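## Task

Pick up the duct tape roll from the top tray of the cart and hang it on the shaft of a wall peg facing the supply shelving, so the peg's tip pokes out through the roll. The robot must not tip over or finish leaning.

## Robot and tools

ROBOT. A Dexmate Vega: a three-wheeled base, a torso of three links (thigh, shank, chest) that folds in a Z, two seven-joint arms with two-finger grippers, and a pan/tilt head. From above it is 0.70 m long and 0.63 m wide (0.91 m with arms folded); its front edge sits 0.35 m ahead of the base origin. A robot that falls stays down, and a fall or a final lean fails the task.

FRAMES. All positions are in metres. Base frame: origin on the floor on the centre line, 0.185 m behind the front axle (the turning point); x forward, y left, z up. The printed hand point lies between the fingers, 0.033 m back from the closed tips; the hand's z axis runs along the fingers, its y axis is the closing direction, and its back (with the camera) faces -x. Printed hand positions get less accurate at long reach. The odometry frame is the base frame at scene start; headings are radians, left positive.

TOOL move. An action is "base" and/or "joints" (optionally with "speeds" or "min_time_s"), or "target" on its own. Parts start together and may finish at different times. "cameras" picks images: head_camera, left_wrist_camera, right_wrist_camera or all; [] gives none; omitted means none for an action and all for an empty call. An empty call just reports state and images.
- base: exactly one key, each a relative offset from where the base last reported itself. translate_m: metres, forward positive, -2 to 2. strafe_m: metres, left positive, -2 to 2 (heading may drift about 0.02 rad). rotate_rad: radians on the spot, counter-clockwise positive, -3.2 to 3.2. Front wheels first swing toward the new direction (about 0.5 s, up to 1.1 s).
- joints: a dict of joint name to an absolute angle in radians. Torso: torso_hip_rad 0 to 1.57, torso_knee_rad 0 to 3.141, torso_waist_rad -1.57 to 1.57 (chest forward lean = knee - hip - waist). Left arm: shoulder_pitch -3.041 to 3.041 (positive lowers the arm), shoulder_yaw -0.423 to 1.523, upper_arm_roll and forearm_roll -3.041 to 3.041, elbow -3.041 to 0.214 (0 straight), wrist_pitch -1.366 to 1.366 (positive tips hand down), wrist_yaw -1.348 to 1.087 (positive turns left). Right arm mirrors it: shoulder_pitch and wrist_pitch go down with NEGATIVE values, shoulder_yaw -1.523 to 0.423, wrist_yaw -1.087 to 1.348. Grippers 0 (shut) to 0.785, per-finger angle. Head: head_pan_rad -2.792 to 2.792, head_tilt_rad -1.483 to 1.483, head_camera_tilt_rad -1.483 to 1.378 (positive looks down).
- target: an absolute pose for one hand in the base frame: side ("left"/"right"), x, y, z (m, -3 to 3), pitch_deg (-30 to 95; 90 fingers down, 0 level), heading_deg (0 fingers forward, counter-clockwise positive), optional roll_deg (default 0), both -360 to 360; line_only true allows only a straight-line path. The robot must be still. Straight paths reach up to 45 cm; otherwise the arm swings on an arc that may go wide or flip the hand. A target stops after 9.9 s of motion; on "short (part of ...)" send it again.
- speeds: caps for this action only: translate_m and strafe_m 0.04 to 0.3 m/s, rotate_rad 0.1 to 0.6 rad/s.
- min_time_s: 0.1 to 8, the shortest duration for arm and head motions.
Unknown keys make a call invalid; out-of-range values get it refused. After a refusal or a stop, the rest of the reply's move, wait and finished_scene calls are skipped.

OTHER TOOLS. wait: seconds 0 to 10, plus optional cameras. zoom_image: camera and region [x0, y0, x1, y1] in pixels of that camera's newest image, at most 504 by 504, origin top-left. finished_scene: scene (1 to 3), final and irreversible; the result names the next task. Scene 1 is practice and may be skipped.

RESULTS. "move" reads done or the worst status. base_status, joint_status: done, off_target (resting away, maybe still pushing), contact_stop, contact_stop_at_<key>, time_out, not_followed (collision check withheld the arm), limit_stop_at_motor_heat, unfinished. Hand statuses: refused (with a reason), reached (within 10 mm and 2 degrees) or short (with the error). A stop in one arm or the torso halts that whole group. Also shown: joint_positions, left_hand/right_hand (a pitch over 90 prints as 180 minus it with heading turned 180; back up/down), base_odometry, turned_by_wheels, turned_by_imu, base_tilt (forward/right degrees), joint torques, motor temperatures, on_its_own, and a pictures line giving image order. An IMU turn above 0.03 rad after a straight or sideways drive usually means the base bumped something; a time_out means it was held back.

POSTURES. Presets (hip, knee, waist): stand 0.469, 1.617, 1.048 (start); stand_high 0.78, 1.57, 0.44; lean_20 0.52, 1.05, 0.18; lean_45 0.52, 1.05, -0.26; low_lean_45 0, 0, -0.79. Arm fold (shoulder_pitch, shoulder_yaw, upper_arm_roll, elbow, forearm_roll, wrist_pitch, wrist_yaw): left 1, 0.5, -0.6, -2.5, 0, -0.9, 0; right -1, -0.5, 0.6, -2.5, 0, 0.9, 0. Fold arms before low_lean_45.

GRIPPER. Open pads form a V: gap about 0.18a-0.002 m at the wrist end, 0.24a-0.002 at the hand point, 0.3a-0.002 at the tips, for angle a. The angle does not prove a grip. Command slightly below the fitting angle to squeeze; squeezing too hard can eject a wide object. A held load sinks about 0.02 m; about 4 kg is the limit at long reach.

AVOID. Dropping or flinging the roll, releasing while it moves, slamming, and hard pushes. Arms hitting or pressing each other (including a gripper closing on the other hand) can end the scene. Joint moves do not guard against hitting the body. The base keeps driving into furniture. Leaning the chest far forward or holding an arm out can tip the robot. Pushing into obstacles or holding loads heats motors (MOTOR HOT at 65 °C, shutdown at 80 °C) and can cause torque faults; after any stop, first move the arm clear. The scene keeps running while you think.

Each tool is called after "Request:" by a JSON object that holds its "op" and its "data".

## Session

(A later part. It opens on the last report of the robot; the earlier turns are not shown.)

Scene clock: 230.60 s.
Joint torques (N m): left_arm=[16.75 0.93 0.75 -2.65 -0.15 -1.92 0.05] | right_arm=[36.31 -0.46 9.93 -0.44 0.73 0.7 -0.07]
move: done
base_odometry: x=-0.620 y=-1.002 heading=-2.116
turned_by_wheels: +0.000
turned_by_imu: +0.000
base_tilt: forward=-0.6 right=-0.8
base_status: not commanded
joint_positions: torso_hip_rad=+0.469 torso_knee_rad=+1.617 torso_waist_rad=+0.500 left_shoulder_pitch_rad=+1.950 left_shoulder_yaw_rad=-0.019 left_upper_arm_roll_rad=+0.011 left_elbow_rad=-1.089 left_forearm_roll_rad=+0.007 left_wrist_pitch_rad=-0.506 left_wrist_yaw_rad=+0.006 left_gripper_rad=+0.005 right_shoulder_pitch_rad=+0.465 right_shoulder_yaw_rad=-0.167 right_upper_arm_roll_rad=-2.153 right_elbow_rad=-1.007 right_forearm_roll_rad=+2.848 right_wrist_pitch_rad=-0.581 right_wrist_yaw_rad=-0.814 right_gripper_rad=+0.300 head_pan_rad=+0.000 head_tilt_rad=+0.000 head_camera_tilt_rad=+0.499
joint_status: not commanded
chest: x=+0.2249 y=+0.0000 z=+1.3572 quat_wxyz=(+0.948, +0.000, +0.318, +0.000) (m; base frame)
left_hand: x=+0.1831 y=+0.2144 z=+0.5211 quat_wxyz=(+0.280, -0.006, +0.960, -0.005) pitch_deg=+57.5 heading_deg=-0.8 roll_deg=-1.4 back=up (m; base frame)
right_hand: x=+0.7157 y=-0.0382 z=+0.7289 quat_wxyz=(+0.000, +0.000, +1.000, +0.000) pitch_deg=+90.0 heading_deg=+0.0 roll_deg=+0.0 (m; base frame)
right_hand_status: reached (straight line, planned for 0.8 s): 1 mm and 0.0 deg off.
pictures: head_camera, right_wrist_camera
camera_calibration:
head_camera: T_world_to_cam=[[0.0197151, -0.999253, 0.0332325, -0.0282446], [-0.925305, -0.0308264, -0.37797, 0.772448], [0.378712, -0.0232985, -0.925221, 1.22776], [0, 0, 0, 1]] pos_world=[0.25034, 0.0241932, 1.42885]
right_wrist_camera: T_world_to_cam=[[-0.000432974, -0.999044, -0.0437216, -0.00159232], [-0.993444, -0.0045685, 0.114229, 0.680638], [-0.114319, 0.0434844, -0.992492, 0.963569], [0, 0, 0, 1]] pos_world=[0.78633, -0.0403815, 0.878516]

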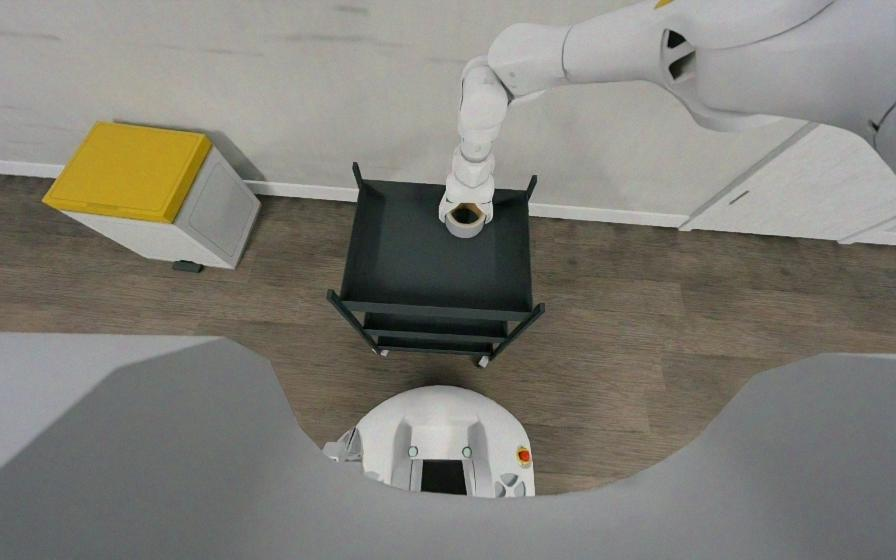

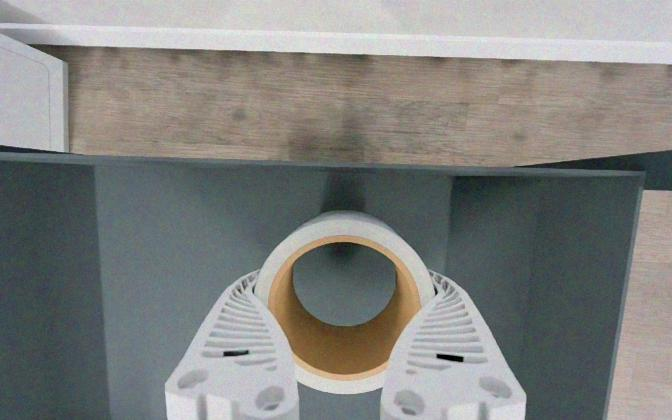

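Request:
{"op": "move", "data": {"target": {"side": "right", "x": 0.68, "y": -0.06, "z": 0.93, "pitch_deg": 88, "heading_deg": 0, "line_only": true}, "cameras": ["right_wrist_camera"]}}

Request:
{"op": "move", "data": {"base": {"translate_m": -0.9}, "speeds": {"translate_m": 0.2}, "cameras": ["right_wrist_camera"]}}

Scene clock: 234.30 s.
Joint torques (N m): left_arm=[16.65 0.54 2.35 -0.65 -0.12 -2.86 0.17] | right_arm=[35.43 -0.38 9.36 -0.18 0.68 0.04 -0.39]
move: refused
base_odometry: x=-0.620 y=-1.002 heading=-2.116
turned_by_wheels: +0.000
turned_by_imu: +0.000
base_tilt: forward=-0.6 right=-0.6
base_status: not commanded
joint_positions: torso_hip_rad=+0.469 torso_knee_rad=+1.617 torso_waist_rad=+0.500 left_shoulder_pitch_rad=+1.950 left_shoulder_yaw_rad=-0.019 left_upper_arm_roll_rad=+0.011 left_elbow_rad=-1.089 left_forearm_roll_rad=+0.007 left_wrist_pitch_rad=-0.506 left_wrist_yaw_rad=+0.006 left_gripper_rad=+0.005 right_shoulder_pitch_rad=+0.467 right_shoulder_yaw_rad=-0.169 right_upper_arm_roll_rad=-2.153 right_elbow_rad=-1.011 right_forearm_roll_rad=+2.849 right_wrist_pitch_rad=-0.580 right_wrist_yaw_rad=-0.815 right_gripper_rad=+0.300 head_pan_rad=+0.000 head_tilt_rad=+0.000 head_camera_tilt_rad=+0.499
joint_status: not commanded
chest: x=+0.2249 y=+0.0000 z=+1.3572 quat_wxyz=(+0.948, +0.000, +0.318, +0.000) (m; base frame)
left_hand: x=+0.1831 y=+0.2144 z=+0.5211 quat_wxyz=(+0.280, -0.006, +0.960, -0.005) pitch_deg=+57.5 heading_deg=-0.8 roll_deg=-1.4 back=up (m; base frame)
right_hand: x=+0.7157 y=-0.0382 z=+0.7297 quat_wxyz=(+0.000, +0.000, +1.000, +0.000) pitch_deg=+90.0 heading_deg=+0.0 roll_deg=+0.0 (m; base frame)
right_hand_status: refused: you asked line_only, and the move would not run on a straight line (no straight line was possible) but on a checked arc of 8.7 s: over the whole arc the hand travels 0.89 m to end 0.21 m from its start, up to 0.33 m off the straight line; right_forearm_roll_rad turns most, 2.67 rad; on the way or at its end the hand turns up to 180 deg from its attitude at the start. Nothing moved.
pictures: right_wrist_camera
camera_calibration:
right_wrist_camera: T_world_to_cam=[[-0.000432974, -0.999044, -0.0437216, -0.00155297], [-0.993444, -0.0045685, 0.114229, 0.680536], [-0.114319, 0.0434844, -0.992492, 0.964462], [0, 0, 0, 1]] pos_world=[0.78633, -0.0403815, 0.879416]

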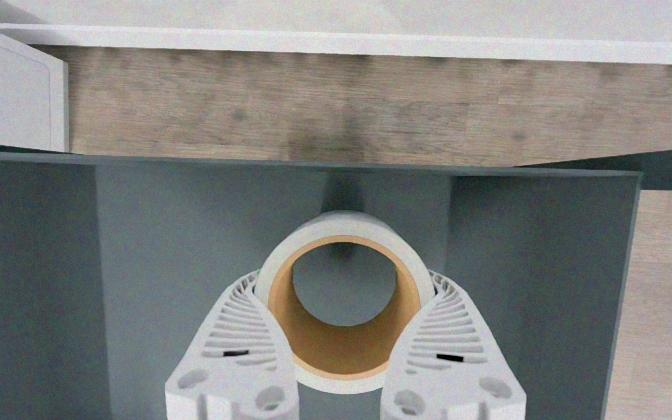

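not run: a stop came earlier in this reply.

Retrace through known points.

Request:
{"op": "move", "data": {"target": {"side": "right", "x": 0.714, "y": -0.035, "z": 0.85, "pitch_deg": 90, "heading_deg": 0, "line_only": true}}}

Request:
{"op": "move", "data": {"target": {"side": "right", "x": 0.68, "y": -0.1, "z": 0.93, "pitch_deg": 87, "heading_deg": 0, "line_only": true}}}

Request:
{"op": "move", "data": {"base": {"translate_m": -0.8}, "speeds": {"translate_m": 0.2}, "cameras": ["right_wrist_camera"]}}

Scene clock: 240.00 s.
Joint torques (N m): left_arm=[19.5 0.5 -0.94 -0.17 0.28 -1.47 0.11] | right_arm=[35.14 -1.36 10.65 0.47 0.68 0.31 0.17]
move: done
base_odometry: x=-0.620 y=-1.002 heading=-2.116
turned_by_wheels: +0.000
turned_by_imu: -0.001
base_tilt: forward=-0.5 right=-0.7
base_status: not commanded
joint_positions: torso_hip_rad=+0.469 torso_knee_rad=+1.617 torso_waist_rad=+0.500 left_shoulder_pitch_rad=+1.950 left_shoulder_yaw_rad=-0.019 left_upper_arm_roll_rad=+0.011 left_elbow_rad=-1.089 left_forearm_roll_rad=+0.007 left_wrist_pitch_rad=-0.506 left_wrist_yaw_rad=+0.006 left_gripper_rad=+0.005 right_shoulder_pitch_rad=+0.704 right_shoulder_yaw_rad=-0.324 right_upper_arm_roll_rad=-2.097 right_elbow_rad=-1.356 right_forearm_roll_rad=+3.014 right_wrist_pitch_rad=-0.521 right_wrist_yaw_rad=-1.007 right_gripper_rad=+0.300 head_pan_rad=+0.000 head_tilt_rad=+0.000 head_camera_tilt_rad=+0.499
joint_status: not commanded
chest: x=+0.2249 y=+0.0000 z=+1.3572 quat_wxyz=(+0.948, +0.000, +0.318, +0.000) (m; base frame)
left_hand: x=+0.1831 y=+0.2144 z=+0.5211 quat_wxyz=(+0.280, -0.006, +0.960, -0.005) pitch_deg=+57.5 heading_deg=-0.8 roll_deg=-1.4 back=up (m; base frame)
right_hand: x=+0.7139 y=-0.0352 z=+0.8480 quat_wxyz=(+0.000, +0.000, +1.000, +0.000) pitch_deg=+90.0 heading_deg=+0.0 roll_deg=+0.0 (m; base frame)
right_hand_status: reached (straight line, planned for 1.4 s): 2 mm and 0.0 deg off.
pictures: none

Scene clock: 243.20 s.
Joint torques (N m): left_arm=[18.61 -0.6 0.98 -1.11 0.78 -0.79 0.17] | right_arm=[32.06 -0.92 6.14 1.03 0.26 -0.1 -0.22]
move: done
base_odometry: x=-0.620 y=-1.002 heading=-2.116
turned_by_wheels: +0.000
turned_by_imu: +0.000
base_tilt: forward=-0.4 right=-0.8
base_status: not commanded
joint_positions: torso_hip_rad=+0.469 torso_knee_rad=+1.617 torso_waist_rad=+0.500 left_shoulder_pitch_rad=+1.950 left_shoulder_yaw_rad=-0.019 left_upper_arm_roll_rad=+0.011 left_elbow_rad=-1.089 left_forearm_roll_rad=+0.007 left_wrist_pitch_rad=-0.506 left_wrist_yaw_rad=+0.006 left_gripper_rad=+0.005 right_shoulder_pitch_rad=+0.942 right_shoulder_yaw_rad=-0.655 right_upper_arm_roll_rad=-2.140 right_elbow_rad=-1.844 right_forearm_roll_rad=+3.014 right_wrist_pitch_rad=-0.408 right_wrist_yaw_rad=-1.075 right_gripper_rad=+0.300 head_pan_rad=+0.000 head_tilt_rad=+0.000 head_camera_tilt_rad=+0.499
joint_status: not commanded
chest: x=+0.2249 y=+0.0000 z=+1.3572 quat_wxyz=(+0.948, +0.000, +0.318, +0.000) (m; base frame)
left_hand: x=+0.1831 y=+0.2144 z=+0.5211 quat_wxyz=(+0.280, -0.006, +0.960, -0.005) pitch_deg=+57.5 heading_deg=-0.8 roll_deg=-1.4 back=up (m; base frame)
right_hand: x=+0.6803 y=-0.0994 z=+0.9291 quat_wxyz=(+0.026, +0.000, +1.000, +0.000) pitch_deg=+87.0 heading_deg=+0.0 roll_deg=+0.0 (m; base frame)
right_hand_status: reached (straight line, planned for 1.9 s): 1 mm and 0.0 deg off.
pictures: none

Scene clock: 248.60 s.
Joint torques (N m): left_arm=[16.59 -0.49 -0.34 -0.32 0.67 -1.45 0.2] | right_arm=[32.28 0.05 5.4 1.57 0.34 0.94 -0.31]
move: done
base_odometry: x=-0.205 y=-0.317 heading=-2.114
turned_by_wheels: +0.002
turned_by_imu: +0.004
base_tilt: forward=-0.6 right=-0.8
base_status: done
joint_positions: torso_hip_rad=+0.469 torso_knee_rad=+1.617 torso_waist_rad=+0.500 left_shoulder_pitch_rad=+1.950 left_shoulder_yaw_rad=-0.019 left_upper_arm_roll_rad=+0.011 left_elbow_rad=-1.089 left_forearm_roll_rad=+0.007 left_wrist_pitch_rad=-0.506 left_wrist_yaw_rad=+0.006 left_gripper_rad=+0.005 right_shoulder_pitch_rad=+0.944 right_shoulder_yaw_rad=-0.658 right_upper_arm_roll_rad=-2.141 right_elbow_rad=-1.849 right_forearm_roll_rad=+3.014 right_wrist_pitch_rad=-0.407 right_wrist_yaw_rad=-1.076 right_gripper_rad=+0.300 head_pan_rad=+0.000 head_tilt_rad=+0.000 head_camera_tilt_rad=+0.499
joint_status: not commanded
chest: x=+0.2248 y=+0.0000 z=+1.3572 quat_wxyz=(+0.948, +0.000, +0.318, +0.000) (m; base frame)
left_hand: x=+0.1831 y=+0.2144 z=+0.5212 quat_wxyz=(+0.280, -0.006, +0.960, -0.005) pitch_deg=+57.5 heading_deg=-0.8 roll_deg=-1.4 back=up (m; base frame)
right_hand: x=+0.6798 y=-0.0999 z=+0.9300 quat_wxyz=(+0.026, +0.000, +1.000, +0.000) pitch_deg=+87.0 heading_deg=+0.2 roll_deg=+0.2 (m; base frame)
pictures: right_wrist_camera
camera_calibration:
right_wrist_camera: T_world_to_cam=[[0.00192785, -0.999017, -0.0442887, -0.0555458], [-0.998074, -0.00466828, 0.0618567, 0.673626], [-0.0620026, 0.0440842, -0.997102, 1.13053], [0, 0, 0, 1]] pos_world=[0.742532, -0.102185, 1.08313]

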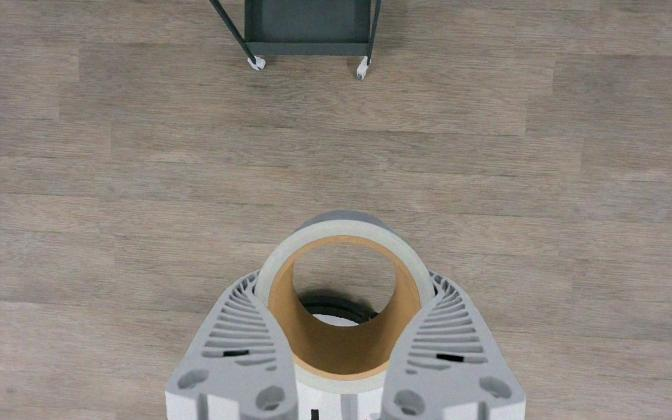

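Request:
{"op": "move", "data": {"base": {"rotate_rad": -1.575}, "joints": {"head_camera_tilt_rad": -0.2}, "speeds": {"rotate_rad": 0.35}, "cameras": ["head_camera"]}}

Scene clock: 258.90 s.
Joint torques (N m): left_arm=[15.8 -0.51 4.53 -0.99 -0.06 -2.35 -0.27] | right_arm=[33.39 0.88 5.96 0.55 0.38 0.42 -0.16]
move: done
base_odometry: x=-0.205 y=-0.318 heading=+2.592
turned_by_wheels: -1.577
turned_by_imu: -1.566
base_tilt: forward=-0.6 right=-0.8
base_status: done
joint_positions: torso_hip_rad=+0.469 torso_knee_rad=+1.617 torso_waist_rad=+0.500 left_shoulder_pitch_rad=+1.950 left_shoulder_yaw_rad=-0.019 left_upper_arm_roll_rad=+0.011 left_elbow_rad=-1.089 left_forearm_roll_rad=+0.007 left_wrist_pitch_rad=-0.506 left_wrist_yaw_rad=+0.006 left_gripper_rad=+0.005 right_shoulder_pitch_rad=+0.944 right_shoulder_yaw_rad=-0.658 right_upper_arm_roll_rad=-2.141 right_elbow_rad=-1.849 right_forearm_roll_rad=+3.014 right_wrist_pitch_rad=-0.407 right_wrist_yaw_rad=-1.076 right_gripper_rad=+0.300 head_pan_rad=+0.000 head_tilt_rad=+0.000 head_camera_tilt_rad=-0.199
joint_status: all done
chest: x=+0.2248 y=+0.0000 z=+1.3572 quat_wxyz=(+0.948, +0.000, +0.318, +0.000) (m; base frame)
left_hand: x=+0.1831 y=+0.2144 z=+0.5212 quat_wxyz=(+0.280, -0.006, +0.960, -0.005) pitch_deg=+57.5 heading_deg=-0.8 roll_deg=-1.4 back=up (m; base frame)
right_hand: x=+0.6798 y=-0.0999 z=+0.9300 quat_wxyz=(+0.026, +0.000, +1.000, +0.000) pitch_deg=+87.0 heading_deg=+0.2 roll_deg=+0.2 (m; base frame)
pictures: head_camera
camera_calibration:
head_camera: T_world_to_cam=[[-0.00629309, -0.999262, 0.0379026, -0.0298405], [-0.465231, -0.0306257, -0.884659, 1.41367], [0.885167, -0.0232007, -0.464695, 0.457738], [0, 0, 0, 1]] pos_world=[0.252319, 0.0240959, 1.46445]

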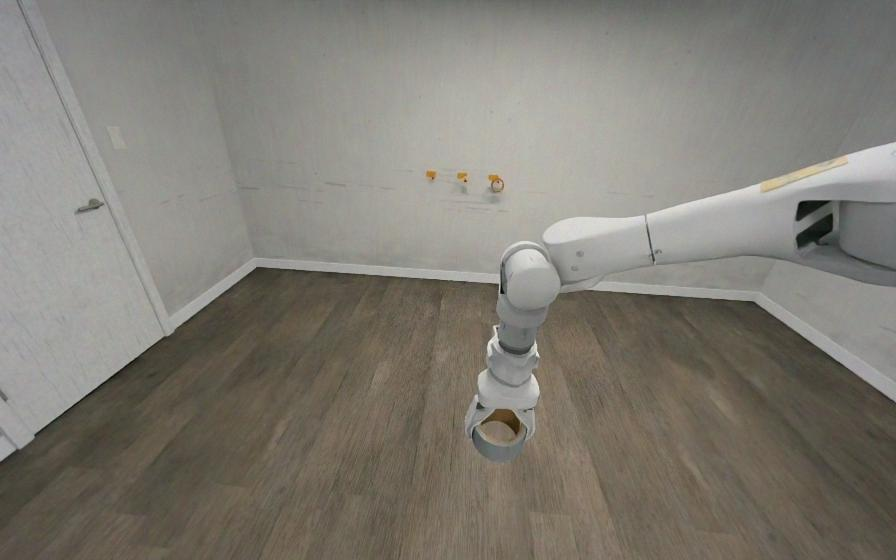

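Request:
{"op": "zoom_image", "data": {"camera": "head_camera", "region": [400, 150, 540, 220]}}

Scaled by 3.600 from the camera's 896x560 image, which has a finer 960x600 frame.

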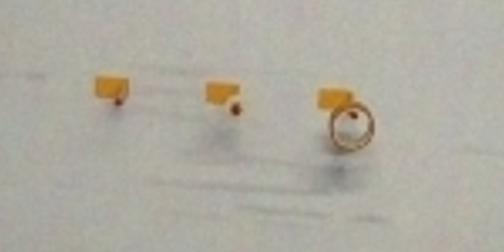

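Request:
{"op": "move", "data": {"target": {"side": "right", "x": 0.72, "y": -0.15, "z": 1.05, "pitch_deg": 0, "heading_deg": 0, "line_only": true}, "cameras": ["head_camera", "right_wrist_camera"]}}

Scene clock: 276.80 s.
Joint torques (N m): left_arm=[18.51 -1.99 0.11 -0.34 0.82 -0.88 -0.03] | right_arm=[31.85 0.45 5.74 0.43 0.44 0.61 0.07]
move: refused
base_odometry: x=-0.205 y=-0.318 heading=+2.592
turned_by_wheels: +0.000
turned_by_imu: +0.000
base_tilt: forward=-0.4 right=-0.7
base_status: not commanded
joint_positions: torso_hip_rad=+0.469 torso_knee_rad=+1.617 torso_waist_rad=+0.500 left_shoulder_pitch_rad=+1.950 left_shoulder_yaw_rad=-0.019 left_upper_arm_roll_rad=+0.011 left_elbow_rad=-1.089 left_forearm_roll_rad=+0.007 left_wrist_pitch_rad=-0.506 left_wrist_yaw_rad=+0.006 left_gripper_rad=+0.005 right_shoulder_pitch_rad=+0.944 right_shoulder_yaw_rad=-0.658 right_upper_arm_roll_rad=-2.141 right_elbow_rad=-1.849 right_forearm_roll_rad=+3.014 right_wrist_pitch_rad=-0.407 right_wrist_yaw_rad=-1.076 right_gripper_rad=+0.300 head_pan_rad=+0.000 head_tilt_rad=+0.000 head_camera_tilt_rad=-0.199
joint_status: not commanded
chest: x=+0.2248 y=+0.0000 z=+1.3572 quat_wxyz=(+0.948, +0.000, +0.318, +0.000) (m; base frame)
left_hand: x=+0.1831 y=+0.2144 z=+0.5212 quat_wxyz=(+0.280, -0.006, +0.960, -0.005) pitch_deg=+57.5 heading_deg=-0.8 roll_deg=-1.4 back=up (m; base frame)
right_hand: x=+0.6798 y=-0.0999 z=+0.9300 quat_wxyz=(+0.026, +0.000, +1.000, +0.000) pitch_deg=+87.0 heading_deg=+0.2 roll_deg=+0.2 (m; base frame)
right_hand_status: refused: you asked line_only, and the move would not run on a straight line (no straight line was possible) but on a checked arc of 8.5 s: over the whole arc the hand travels 1.53 m to end 0.14 m from its start, up to 0.61 m off the straight line; right_shoulder_pitch_rad turns most, 2.62 rad; on the way or at its end the hand turns up to 180 deg from its attitude at the start. Nothing moved.
pictures: head_camera, right_wrist_camera
camera_calibration:
head_camera: T_world_to_cam=[[-0.00629309, -0.999262, 0.0379026, -0.0298405], [-0.465231, -0.0306257, -0.884659, 1.41367], [0.885167, -0.0232007, -0.464695, 0.457738], [0, 0, 0, 1]] pos_world=[0.252319, 0.0240959, 1.46445]
right_wrist_camera: T_world_to_cam=[[0.00183469, -0.999022, -0.0441826, -0.0555913], [-0.998074, -0.00456883, 0.0618616, 0.673631], [-0.0620029, 0.0439841, -0.997106, 1.13053], [0, 0, 0, 1]] pos_world=[0.742532, -0.102184, 1.08313]

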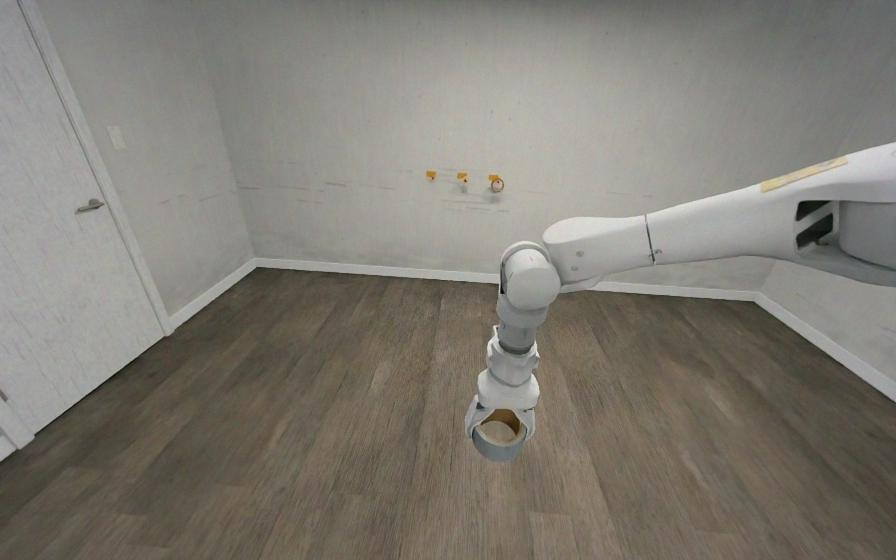

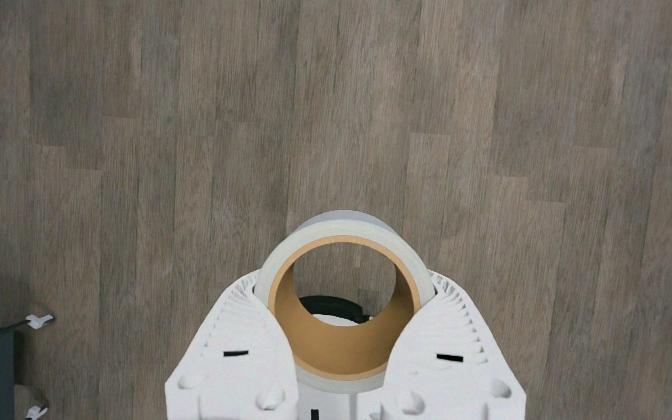

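Request:
{"op": "move", "data": {"joints": {"right_shoulder_pitch_rad": -0.4, "right_shoulder_yaw_rad": -0.6, "right_upper_arm_roll_rad": -1.1, "right_elbow_rad": -0.9, "right_forearm_roll_rad": 1.5, "right_wrist_pitch_rad": -0.1, "right_wrist_yaw_rad": -0.5}, "min_time_s": 6, "cameras": ["head_camera","right_wrist_camera"]}}

Scene clock: 300.23 s.
Joint torques (N m): left_arm=[16.39 -2.84 0.37 -1.11 0.3 -1.29 -0.16] | right_arm=[10.13 -1.03 8.35 -1.07 -1.1 2.18 0.05]
move: done
base_odometry: x=-0.205 y=-0.318 heading=+2.592
turned_by_wheels: +0.000
turned_by_imu: -0.001
base_tilt: forward=-0.5 right=-0.8
base_status: not commanded
joint_positions: torso_hip_rad=+0.469 torso_knee_rad=+1.617 torso_waist_rad=+0.500 left_shoulder_pitch_rad=+1.950 left_shoulder_yaw_rad=-0.019 left_upper_arm_roll_rad=+0.011 left_elbow_rad=-1.089 left_forearm_roll_rad=+0.007 left_wrist_pitch_rad=-0.506 left_wrist_yaw_rad=+0.006 left_gripper_rad=+0.005 right_shoulder_pitch_rad=-0.396 right_shoulder_yaw_rad=-0.600 right_upper_arm_roll_rad=-1.104 right_elbow_rad=-0.903 right_forearm_roll_rad=+1.504 right_wrist_pitch_rad=-0.101 right_wrist_yaw_rad=-0.502 right_gripper_rad=+0.300 head_pan_rad=+0.000 head_tilt_rad=+0.000 head_camera_tilt_rad=-0.199
joint_status: all done
chest: x=+0.2248 y=+0.0000 z=+1.3572 quat_wxyz=(+0.948, +0.000, +0.318, +0.000) (m; base frame)
left_hand: x=+0.1831 y=+0.2144 z=+0.5212 quat_wxyz=(+0.280, -0.006, +0.960, -0.005) pitch_deg=+57.5 heading_deg=-0.8 roll_deg=-1.4 back=up (m; base frame)
right_hand: x=+0.8536 y=-0.3743 z=+0.6206 quat_wxyz=(+0.330, +0.174, +0.926, -0.055) pitch_deg=+50.9 heading_deg=-20.1 roll_deg=+1.2 back=up (m; base frame)
pictures: head_camera, right_wrist_camera
camera_calibration:
head_camera: T_world_to_cam=[[-0.00629309, -0.999262, 0.0379026, -0.0298405], [-0.465231, -0.0306257, -0.884659, 1.41367], [0.885167, -0.0232007, -0.464695, 0.457738], [0, 0, 0, 1]] pos_world=[0.252319, 0.0240959, 1.46445]
right_wrist_camera: T_world_to_cam=[[-0.33278, -0.941782, -0.0480132, -0.034205], [-0.785241, 0.304939, -0.538896, 1.17192], [0.522163, -0.141632, -0.841003, 0.179835], [0, 0, 0, 1]] pos_world=[0.814955, -0.364108, 0.781143]

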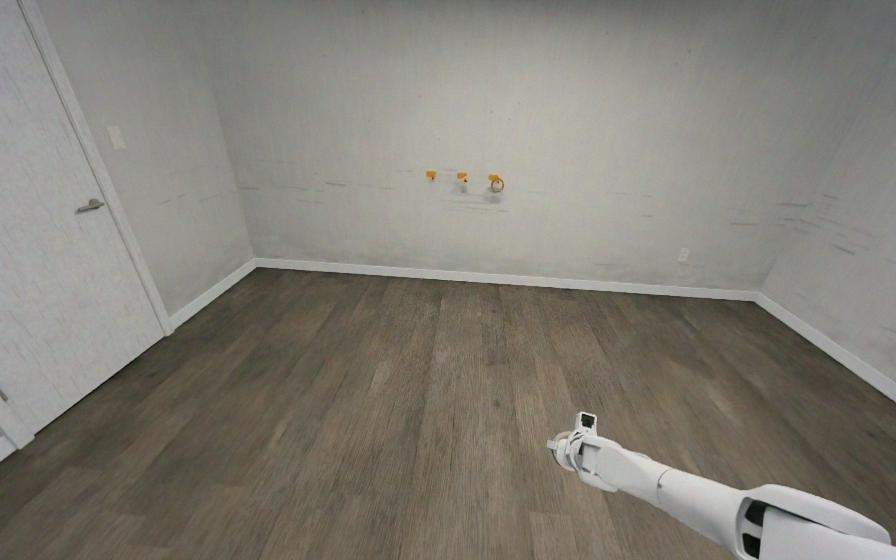

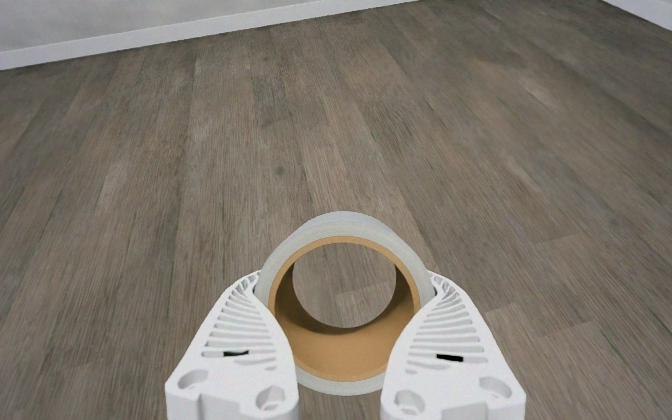

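Request:
{"op": "move", "data": {"target": {"side": "right", "x": 0.8, "y": -0.23, "z": 0.93, "pitch_deg": 0, "heading_deg": 0, "line_only": true}, "cameras": ["head_camera","right_wrist_camera"]}}

Scene clock: 308.07 s.
Joint torques (N m): left_arm=[17.46 2.22 0.98 -1.14 -0.92 -1.82 0.2] | right_arm=[1.58 -6.74 2.48 -5.11 -1.9 3.07 -0.46]
move: done
base_odometry: x=-0.205 y=-0.318 heading=+2.592
turned_by_wheels: +0.000
turned_by_imu: -0.001
base_tilt: forward=-0.5 right=-0.7
base_status: not commanded
joint_positions: torso_hip_rad=+0.469 torso_knee_rad=+1.617 torso_waist_rad=+0.500 left_shoulder_pitch_rad=+1.950 left_shoulder_yaw_rad=-0.019 left_upper_arm_roll_rad=+0.011 left_elbow_rad=-1.089 left_forearm_roll_rad=+0.007 left_wrist_pitch_rad=-0.506 left_wrist_yaw_rad=+0.006 left_gripper_rad=+0.005 right_shoulder_pitch_rad=-0.789 right_shoulder_yaw_rad=-0.967 right_upper_arm_roll_rad=-1.169 right_elbow_rad=-1.724 right_forearm_roll_rad=+0.591 right_wrist_pitch_rad=+0.648 right_wrist_yaw_rad=-0.937 right_gripper_rad=+0.300 head_pan_rad=+0.000 head_tilt_rad=+0.000 head_camera_tilt_rad=-0.199
joint_status: not commanded
chest: x=+0.2248 y=+0.0000 z=+1.3572 quat_wxyz=(+0.948, +0.000, +0.318, +0.000) (m; base frame)
left_hand: x=+0.1831 y=+0.2144 z=+0.5212 quat_wxyz=(+0.280, -0.006, +0.960, -0.005) pitch_deg=+57.5 heading_deg=-0.8 roll_deg=-1.4 back=up (m; base frame)
right_hand: x=+0.8006 y=-0.2308 z=+0.9290 quat_wxyz=(+0.706, +0.001, +0.708, -0.001) pitch_deg=+0.2 heading_deg=-0.1 roll_deg=+0.0 back=up (m; base frame)
right_hand_status: reached (straight line, planned for 4.5 s): 1 mm and 0.2 deg off.
pictures: head_camera, right_wrist_camera
camera_calibration:
head_camera: T_world_to_cam=[[-0.00629309, -0.999262, 0.0379026, -0.0298405], [-0.465231, -0.0306257, -0.884659, 1.41367], [0.885167, -0.0232007, -0.464695, 0.457738], [0, 0, 0, 1]] pos_world=[0.252319, 0.0240959, 1.46445]
right_wrist_camera: T_world_to_cam=[[0.0423716, -0.999102, -0.000886962, -0.259269], [-0.116858, -0.00407426, -0.99314, 1.06833], [0.992244, 0.0421846, -0.116926, -0.519379], [0, 0, 0, 1]] pos_world=[0.65118, -0.232773, 1.00005]

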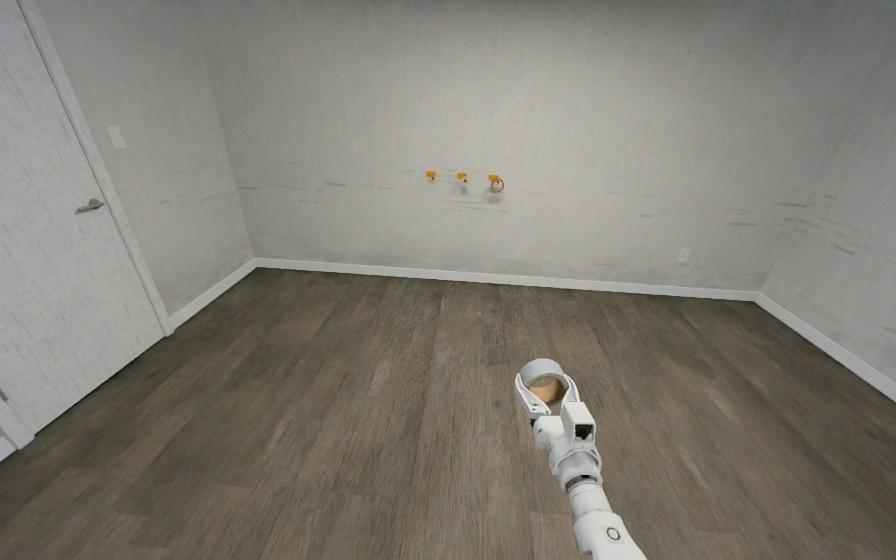

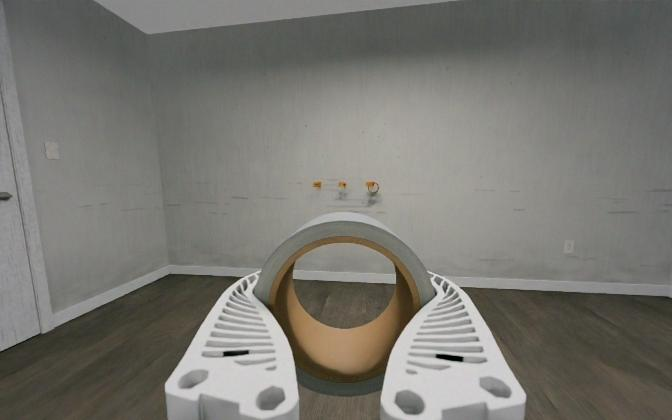

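Request:
{"op": "move", "data": {"base": {"rotate_rad": -0.05}}}

Request:
{"op": "move", "data": {"base": {"translate_m": 1.3}, "speeds": {"translate_m": 0.25}}}

Request:
{"op": "move", "data": {"base": {"strafe_m": 0.45}, "speeds": {"strafe_m": 0.2}, "cameras": ["head_camera","right_wrist_camera"]}}

Scene clock: 314.47 s.
Joint torques (N m): left_arm=[15.23 -1.08 2.75 -1.99 0.38 -1.82 -0.15] | right_arm=[1.22 -5.54 2.77 -5.88 -1.73 2.76 -0.1]
move: done
base_odometry: x=-0.204 y=-0.318 heading=+2.543
turned_by_wheels: -0.050
turned_by_imu: -0.050
base_tilt: forward=-0.4 right=-1.1
base_status: done
joint_positions: torso_hip_rad=+0.469 torso_knee_rad=+1.617 torso_waist_rad=+0.500 left_shoulder_pitch_rad=+1.950 left_shoulder_yaw_rad=-0.019 left_upper_arm_roll_rad=+0.011 left_elbow_rad=-1.089 left_forearm_roll_rad=+0.007 left_wrist_pitch_rad=-0.506 left_wrist_yaw_rad=+0.006 left_gripper_rad=+0.005 right_shoulder_pitch_rad=-0.790 right_shoulder_yaw_rad=-0.967 right_upper_arm_roll_rad=-1.169 right_elbow_rad=-1.725 right_forearm_roll_rad=+0.587 right_wrist_pitch_rad=+0.649 right_wrist_yaw_rad=-0.938 right_gripper_rad=+0.300 head_pan_rad=+0.000 head_tilt_rad=+0.000 head_camera_tilt_rad=-0.199
joint_status: not commanded
chest: x=+0.2248 y=+0.0000 z=+1.3572 quat_wxyz=(+0.948, +0.000, +0.318, +0.000) (m; base frame)
left_hand: x=+0.1831 y=+0.2144 z=+0.5212 quat_wxyz=(+0.280, -0.006, +0.960, -0.005) pitch_deg=+57.5 heading_deg=-0.8 roll_deg=-1.4 back=up (m; base frame)
right_hand: x=+0.8002 y=-0.2302 z=+0.9301 quat_wxyz=(+0.707, +0.000, +0.707, +0.000) pitch_deg=+0.0 heading_deg=+0.0 roll_deg=+0.0 back=up (m; base frame)
pictures: none

Scene clock: 321.87 s.
Joint torques (N m): left_arm=[15.6 1.32 1.72 -3.35 0.01 -1.71 0.54] | right_arm=[2.95 -4.72 2.08 -4.69 -1.75 3.51 -0.05]
move: done
base_odometry: x=-1.277 y=+0.417 heading=+2.541
turned_by_wheels: -0.001
turned_by_imu: -0.008
base_tilt: forward=-0.4 right=-0.8
base_status: done
joint_positions: torso_hip_rad=+0.469 torso_knee_rad=+1.617 torso_waist_rad=+0.500 left_shoulder_pitch_rad=+1.950 left_shoulder_yaw_rad=-0.019 left_upper_arm_roll_rad=+0.011 left_elbow_rad=-1.089 left_forearm_roll_rad=+0.007 left_wrist_pitch_rad=-0.506 left_wrist_yaw_rad=+0.006 left_gripper_rad=+0.005 right_shoulder_pitch_rad=-0.790 right_shoulder_yaw_rad=-0.967 right_upper_arm_roll_rad=-1.169 right_elbow_rad=-1.725 right_forearm_roll_rad=+0.587 right_wrist_pitch_rad=+0.649 right_wrist_yaw_rad=-0.938 right_gripper_rad=+0.300 head_pan_rad=+0.000 head_tilt_rad=+0.000 head_camera_tilt_rad=-0.199
joint_status: not commanded
chest: x=+0.2249 y=+0.0000 z=+1.3572 quat_wxyz=(+0.948, +0.000, +0.318, +0.000) (m; base frame)
left_hand: x=+0.1831 y=+0.2144 z=+0.5211 quat_wxyz=(+0.280, -0.006, +0.960, -0.005) pitch_deg=+57.5 heading_deg=-0.8 roll_deg=-1.4 back=up (m; base frame)
right_hand: x=+0.8003 y=-0.2301 z=+0.9300 quat_wxyz=(+0.707, +0.000, +0.707, +0.000) pitch_deg=+0.0 heading_deg=+0.0 roll_deg=+0.0 back=up (m; base frame)
pictures: none

Scene clock: 326.37 s.
Joint torques (N m): left_arm=[17.08 4.1 1.94 -0.42 -0.86 -0.96 0.17] | right_arm=[3.28 -5.09 2.83 -4.91 -1.5 3.03 -0.14]
move: done
base_odometry: x=-1.532 y=+0.047 heading=+2.544
turned_by_wheels: +0.002
turned_by_imu: -0.007
base_tilt: forward=-0.5 right=-0.8
base_status: done
joint_positions: torso_hip_rad=+0.469 torso_knee_rad=+1.617 torso_waist_rad=+0.500 left_shoulder_pitch_rad=+1.950 left_shoulder_yaw_rad=-0.019 left_upper_arm_roll_rad=+0.011 left_elbow_rad=-1.089 left_forearm_roll_rad=+0.007 left_wrist_pitch_rad=-0.506 left_wrist_yaw_rad=+0.006 left_gripper_rad=+0.005 right_shoulder_pitch_rad=-0.790 right_shoulder_yaw_rad=-0.967 right_upper_arm_roll_rad=-1.169 right_elbow_rad=-1.725 right_forearm_roll_rad=+0.587 right_wrist_pitch_rad=+0.649 right_wrist_yaw_rad=-0.938 right_gripper_rad=+0.300 head_pan_rad=+0.000 head_tilt_rad=+0.000 head_camera_tilt_rad=-0.199
joint_status: not commanded
chest: x=+0.2249 y=+0.0000 z=+1.3572 quat_wxyz=(+0.948, +0.000, +0.318, +0.000) (m; base frame)
left_hand: x=+0.1831 y=+0.2144 z=+0.5211 quat_wxyz=(+0.280, -0.006, +0.960, -0.005) pitch_deg=+57.5 heading_deg=-0.8 roll_deg=-1.4 back=up (m; base frame)
right_hand: x=+0.8003 y=-0.2301 z=+0.9300 quat_wxyz=(+0.707, +0.000, +0.707, +0.000) pitch_deg=+0.0 heading_deg=+0.0 roll_deg=+0.0 back=up (m; base frame)
pictures: head_camera, right_wrist_camera
camera_calibration:
head_camera: T_world_to_cam=[[-0.00628911, -0.999262, 0.0379012, -0.0298389], [-0.465309, -0.0306243, -0.884618, 1.41367], [0.885126, -0.0231992, -0.464773, 0.457775], [0, 0, 0, 1]] pos_world=[0.252418, 0.0240959, 1.46445]
right_wrist_camera: T_world_to_cam=[[0.0438347, -0.999039, -0.000327601, -0.260249], [-0.113829, -0.00466868, -0.993489, 1.06698], [0.992533, 0.0435866, -0.113924, -0.521618], [0, 0, 0, 1]] pos_world=[0.650584, -0.232282, 1.00053]

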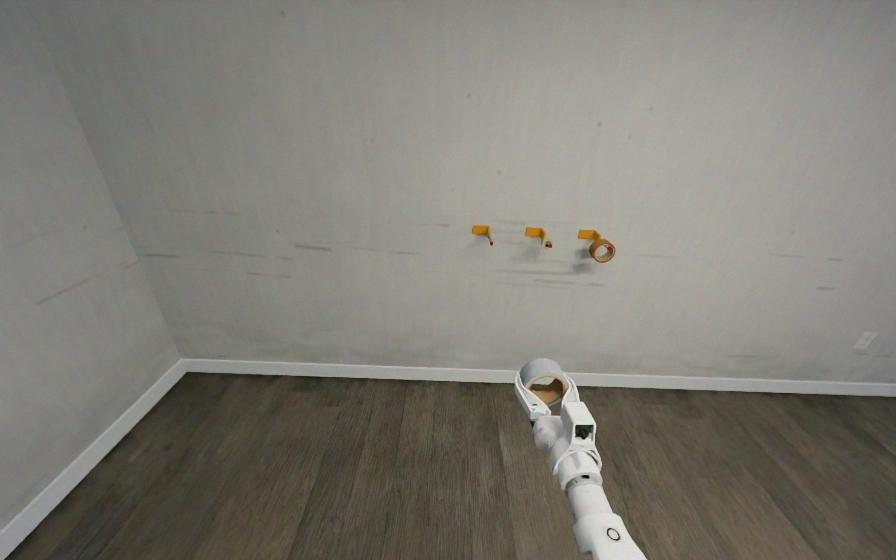

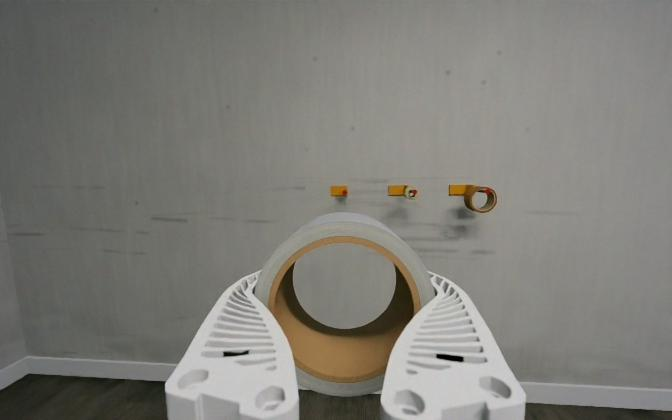

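Request:
{"op": "zoom_image", "data": {"camera": "right_wrist_camera", "region": [310, 160, 510, 260]}}

Request:
{"op": "zoom_image", "data": {"camera": "head_camera", "region": [460, 210, 630, 280]}}

Scaled by 2.520 from the camera's 672x420 image, which has a finer 960x600 frame.

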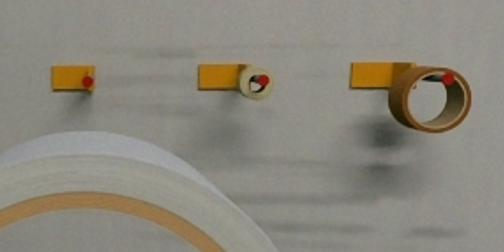

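Scaled by 2.965 from the camera's 896x560 image, which has a finer 960x600 frame.

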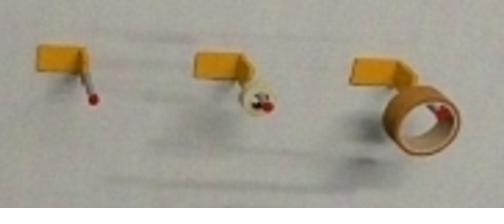

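Request:
{"op": "move", "data": {"base": {"rotate_rad": -0.016}}}

Request:
{"op": "move", "data": {"base": {"translate_m": 0.6}, "speeds": {"translate_m": 0.2}, "cameras": ["head_camera","right_wrist_camera"]}}

Scene clock: 343.17 s.
Joint torques (N m): left_arm=[15.07 -1.3 0.01 -2.49 0.3 -2.13 0.35] | right_arm=[1.47 -4.54 2.95 -4.4 -1.66 2.54 -0.13]
move: done
base_odometry: x=-1.532 y=+0.047 heading=+2.528
turned_by_wheels: -0.016
turned_by_imu: -0.016
base_tilt: forward=-0.5 right=-1.0
base_status: done
joint_positions: torso_hip_rad=+0.469 torso_knee_rad=+1.617 torso_waist_rad=+0.500 left_shoulder_pitch_rad=+1.950 left_shoulder_yaw_rad=-0.019 left_upper_arm_roll_rad=+0.011 left_elbow_rad=-1.089 left_forearm_roll_rad=+0.007 left_wrist_pitch_rad=-0.506 left_wrist_yaw_rad=+0.006 left_gripper_rad=+0.005 right_shoulder_pitch_rad=-0.790 right_shoulder_yaw_rad=-0.967 right_upper_arm_roll_rad=-1.169 right_elbow_rad=-1.725 right_forearm_roll_rad=+0.587 right_wrist_pitch_rad=+0.649 right_wrist_yaw_rad=-0.938 right_gripper_rad=+0.300 head_pan_rad=+0.000 head_tilt_rad=+0.000 head_camera_tilt_rad=-0.199
joint_status: not commanded
chest: x=+0.2249 y=+0.0000 z=+1.3572 quat_wxyz=(+0.948, +0.000, +0.318, +0.000) (m; base frame)
left_hand: x=+0.1831 y=+0.2144 z=+0.5211 quat_wxyz=(+0.280, -0.006, +0.960, -0.005) pitch_deg=+57.5 heading_deg=-0.8 roll_deg=-1.4 back=up (m; base frame)
right_hand: x=+0.8003 y=-0.2301 z=+0.9300 quat_wxyz=(+0.707, +0.000, +0.707, +0.000) pitch_deg=+0.0 heading_deg=+0.0 roll_deg=+0.0 back=up (m; base frame)
pictures: none

Scene clock: 348.27 s.
Joint torques (N m): left_arm=[15.78 2.29 2.06 -3.27 0.2 -2.02 -0.06] | right_arm=[2.06 -4.82 2.66 -4.62 -1.59 3.22 -0.05]
move: done
base_odometry: x=-2.022 y=+0.392 heading=+2.527
turned_by_wheels: -0.001
turned_by_imu: -0.004
base_tilt: forward=-0.5 right=-0.9
base_status: done
joint_positions: torso_hip_rad=+0.469 torso_knee_rad=+1.617 torso_waist_rad=+0.500 left_shoulder_pitch_rad=+1.950 left_shoulder_yaw_rad=-0.019 left_upper_arm_roll_rad=+0.011 left_elbow_rad=-1.089 left_forearm_roll_rad=+0.007 left_wrist_pitch_rad=-0.506 left_wrist_yaw_rad=+0.006 left_gripper_rad=+0.005 right_shoulder_pitch_rad=-0.790 right_shoulder_yaw_rad=-0.967 right_upper_arm_roll_rad=-1.169 right_elbow_rad=-1.725 right_forearm_roll_rad=+0.587 right_wrist_pitch_rad=+0.649 right_wrist_yaw_rad=-0.938 right_gripper_rad=+0.300 head_pan_rad=+0.000 head_tilt_rad=+0.000 head_camera_tilt_rad=-0.199
joint_status: not commanded
chest: x=+0.2249 y=+0.0000 z=+1.3572 quat_wxyz=(+0.948, +0.000, +0.318, +0.000) (m; base frame)
left_hand: x=+0.1831 y=+0.2144 z=+0.5211 quat_wxyz=(+0.280, -0.006, +0.960, -0.005) pitch_deg=+57.5 heading_deg=-0.8 roll_deg=-1.4 back=up (m; base frame)
right_hand: x=+0.8002 y=-0.2301 z=+0.9300 quat_wxyz=(+0.707, +0.000, +0.707, +0.000) pitch_deg=+0.0 heading_deg=+0.0 roll_deg=+0.0 back=up (m; base frame)
pictures: head_camera, right_wrist_camera
camera_calibration:
head_camera: T_world_to_cam=[[-0.00628975, -0.999262, 0.0379, -0.0298369], [-0.465309, -0.030623, -0.884618, 1.41367], [0.885126, -0.0231992, -0.464773, 0.457775], [0, 0, 0, 1]] pos_world=[0.252418, 0.024096, 1.46445]
right_wrist_camera: T_world_to_cam=[[0.0438347, -0.999039, -0.000327601, -0.260249], [-0.113829, -0.00466868, -0.993489, 1.06698], [0.992533, 0.0435866, -0.113924, -0.521618], [0, 0, 0, 1]] pos_world=[0.650584, -0.232282, 1.00053]

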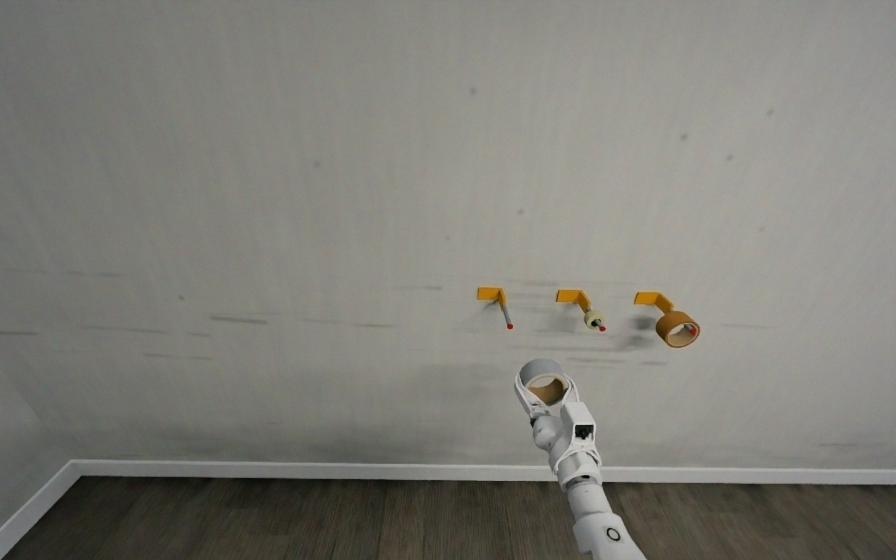

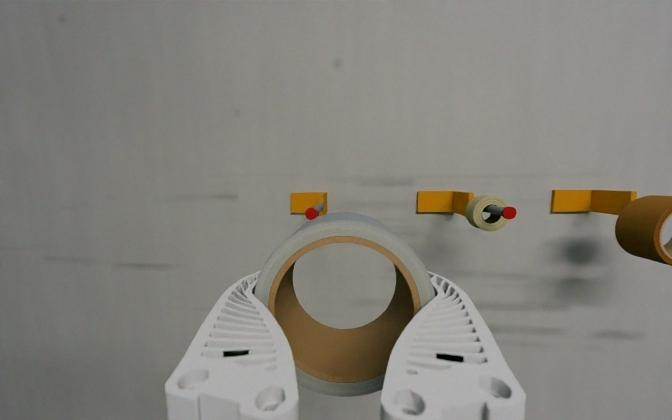

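Request:
{"op": "move", "data": {"target": {"side": "right", "x": 0.8, "y": -0.176, "z": 0.938, "pitch_deg": 0, "heading_deg": 0, "line_only": true}}}

Request:
{"op": "move", "data": {"base": {"translate_m": 0.1}, "speeds": {"translate_m": 0.08}, "cameras": ["head_camera","right_wrist_camera"]}}

Scene clock: 376.43 s.
Joint torques (N m): left_arm=[17.47 0.93 -0.59 0.25 -0.28 -2.04 0.78] | right_arm=[22.01 -0.72 2.43 -5.66 -2.19 2.2 -0.46]
move: done
base_odometry: x=-2.022 y=+0.392 heading=+2.527
turned_by_wheels: +0.000
turned_by_imu: +0.000
base_tilt: forward=-0.4 right=-0.9
base_status: not commanded
joint_positions: torso_hip_rad=+0.469 torso_knee_rad=+1.617 torso_waist_rad=+0.500 left_shoulder_pitch_rad=+1.950 left_shoulder_yaw_rad=-0.019 left_upper_arm_roll_rad=+0.011 left_elbow_rad=-1.089 left_forearm_roll_rad=+0.007 left_wrist_pitch_rad=-0.506 left_wrist_yaw_rad=+0.006 left_gripper_rad=+0.005 right_shoulder_pitch_rad=-0.768 right_shoulder_yaw_rad=-0.874 right_upper_arm_roll_rad=-1.183 right_elbow_rad=-1.773 right_forearm_roll_rad=+0.520 right_wrist_pitch_rad=+0.527 right_wrist_yaw_rad=-1.019 right_gripper_rad=+0.300 head_pan_rad=+0.000 head_tilt_rad=+0.000 head_camera_tilt_rad=-0.199
joint_status: not commanded
chest: x=+0.2249 y=+0.0000 z=+1.3572 quat_wxyz=(+0.948, +0.000, +0.318, +0.000) (m; base frame)
left_hand: x=+0.1831 y=+0.2144 z=+0.5211 quat_wxyz=(+0.280, -0.006, +0.960, -0.005) pitch_deg=+57.5 heading_deg=-0.8 roll_deg=-1.4 back=up (m; base frame)
right_hand: x=+0.7999 y=-0.1779 z=+0.9372 quat_wxyz=(+0.707, +0.000, +0.707, +0.000) pitch_deg=+0.0 heading_deg=+0.0 roll_deg=+0.0 back=up (m; base frame)
right_hand_status: reached (straight line, planned for 0.7 s): 2 mm and 0.1 deg off.
pictures: none

Scene clock: 378.60 s.
Joint torques (N m): left_arm=[14.04 0.44 3.45 -1.35 0.05 -1.72 -0.43] | right_arm=[22.64 -0.62 1.84 -5.87 -2.08 2.95 -0.43]
move: done
base_odometry: x=-2.104 y=+0.450 heading=+2.526
turned_by_wheels: -0.001
turned_by_imu: -0.002
base_tilt: forward=-0.6 right=-0.7
base_status: done
joint_positions: torso_hip_rad=+0.469 torso_knee_rad=+1.617 torso_waist_rad=+0.500 left_shoulder_pitch_rad=+1.950 left_shoulder_yaw_rad=-0.019 left_upper_arm_roll_rad=+0.011 left_elbow_rad=-1.089 left_forearm_roll_rad=+0.007 left_wrist_pitch_rad=-0.506 left_wrist_yaw_rad=+0.006 left_gripper_rad=+0.005 right_shoulder_pitch_rad=-0.767 right_shoulder_yaw_rad=-0.871 right_upper_arm_roll_rad=-1.184 right_elbow_rad=-1.774 right_forearm_roll_rad=+0.518 right_wrist_pitch_rad=+0.523 right_wrist_yaw_rad=-1.021 right_gripper_rad=+0.300 head_pan_rad=+0.000 head_tilt_rad=+0.000 head_camera_tilt_rad=-0.199
joint_status: not commanded
chest: x=+0.2249 y=+0.0000 z=+1.3572 quat_wxyz=(+0.948, +0.000, +0.318, +0.000) (m; base frame)
left_hand: x=+0.1831 y=+0.2144 z=+0.5211 quat_wxyz=(+0.280, -0.006, +0.960, -0.005) pitch_deg=+57.5 heading_deg=-0.8 roll_deg=-1.4 back=up (m; base frame)
right_hand: x=+0.7999 y=-0.1762 z=+0.9377 quat_wxyz=(+0.707, +0.000, +0.707, +0.000) pitch_deg=+0.0 heading_deg=+0.0 roll_deg=+0.0 back=up (m; base frame)
pictures: head_camera, right_wrist_camera
camera_calibration:
head_camera: T_world_to_cam=[[-0.00628975, -0.999262, 0.0379, -0.0298369], [-0.465309, -0.030623, -0.884618, 1.41367], [0.885126, -0.0231992, -0.464773, 0.457775], [0, 0, 0, 1]] pos_world=[0.252418, 0.024096, 1.46445]
right_wrist_camera: T_world_to_cam=[[0.0437366, -0.999043, -0.000342737, -0.206307], [-0.114434, -0.00466893, -0.99342, 1.07528], [0.992468, 0.0434881, -0.114528, -0.522145], [0, 0, 0, 1]] pos_world=[0.650283, -0.178382, 1.00833]

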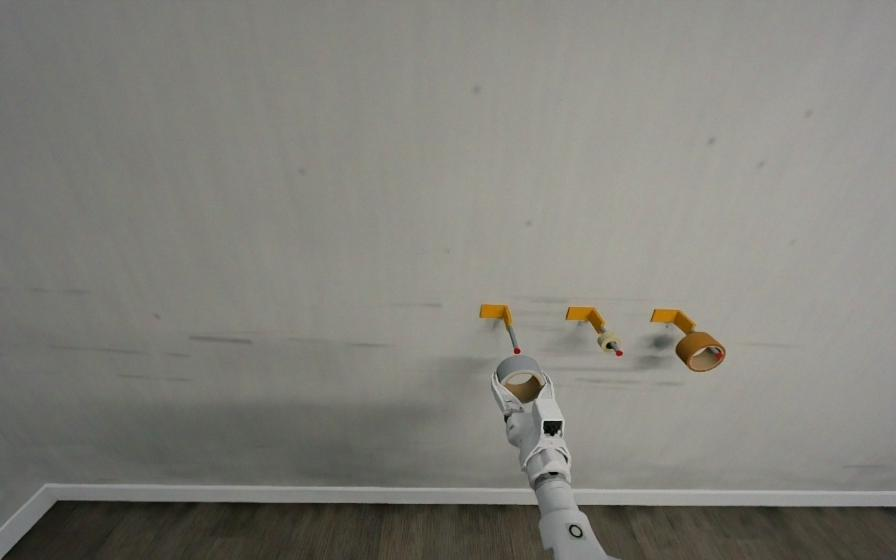

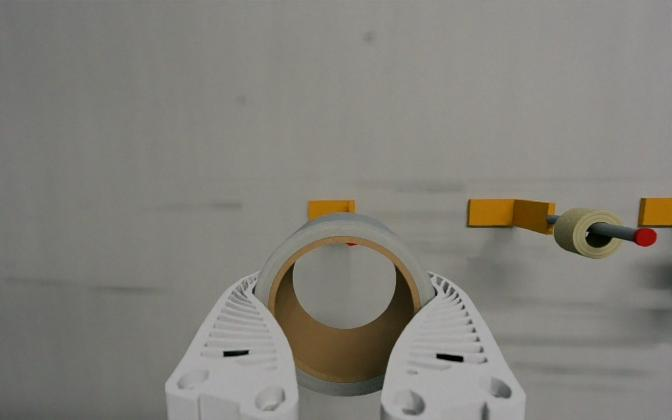

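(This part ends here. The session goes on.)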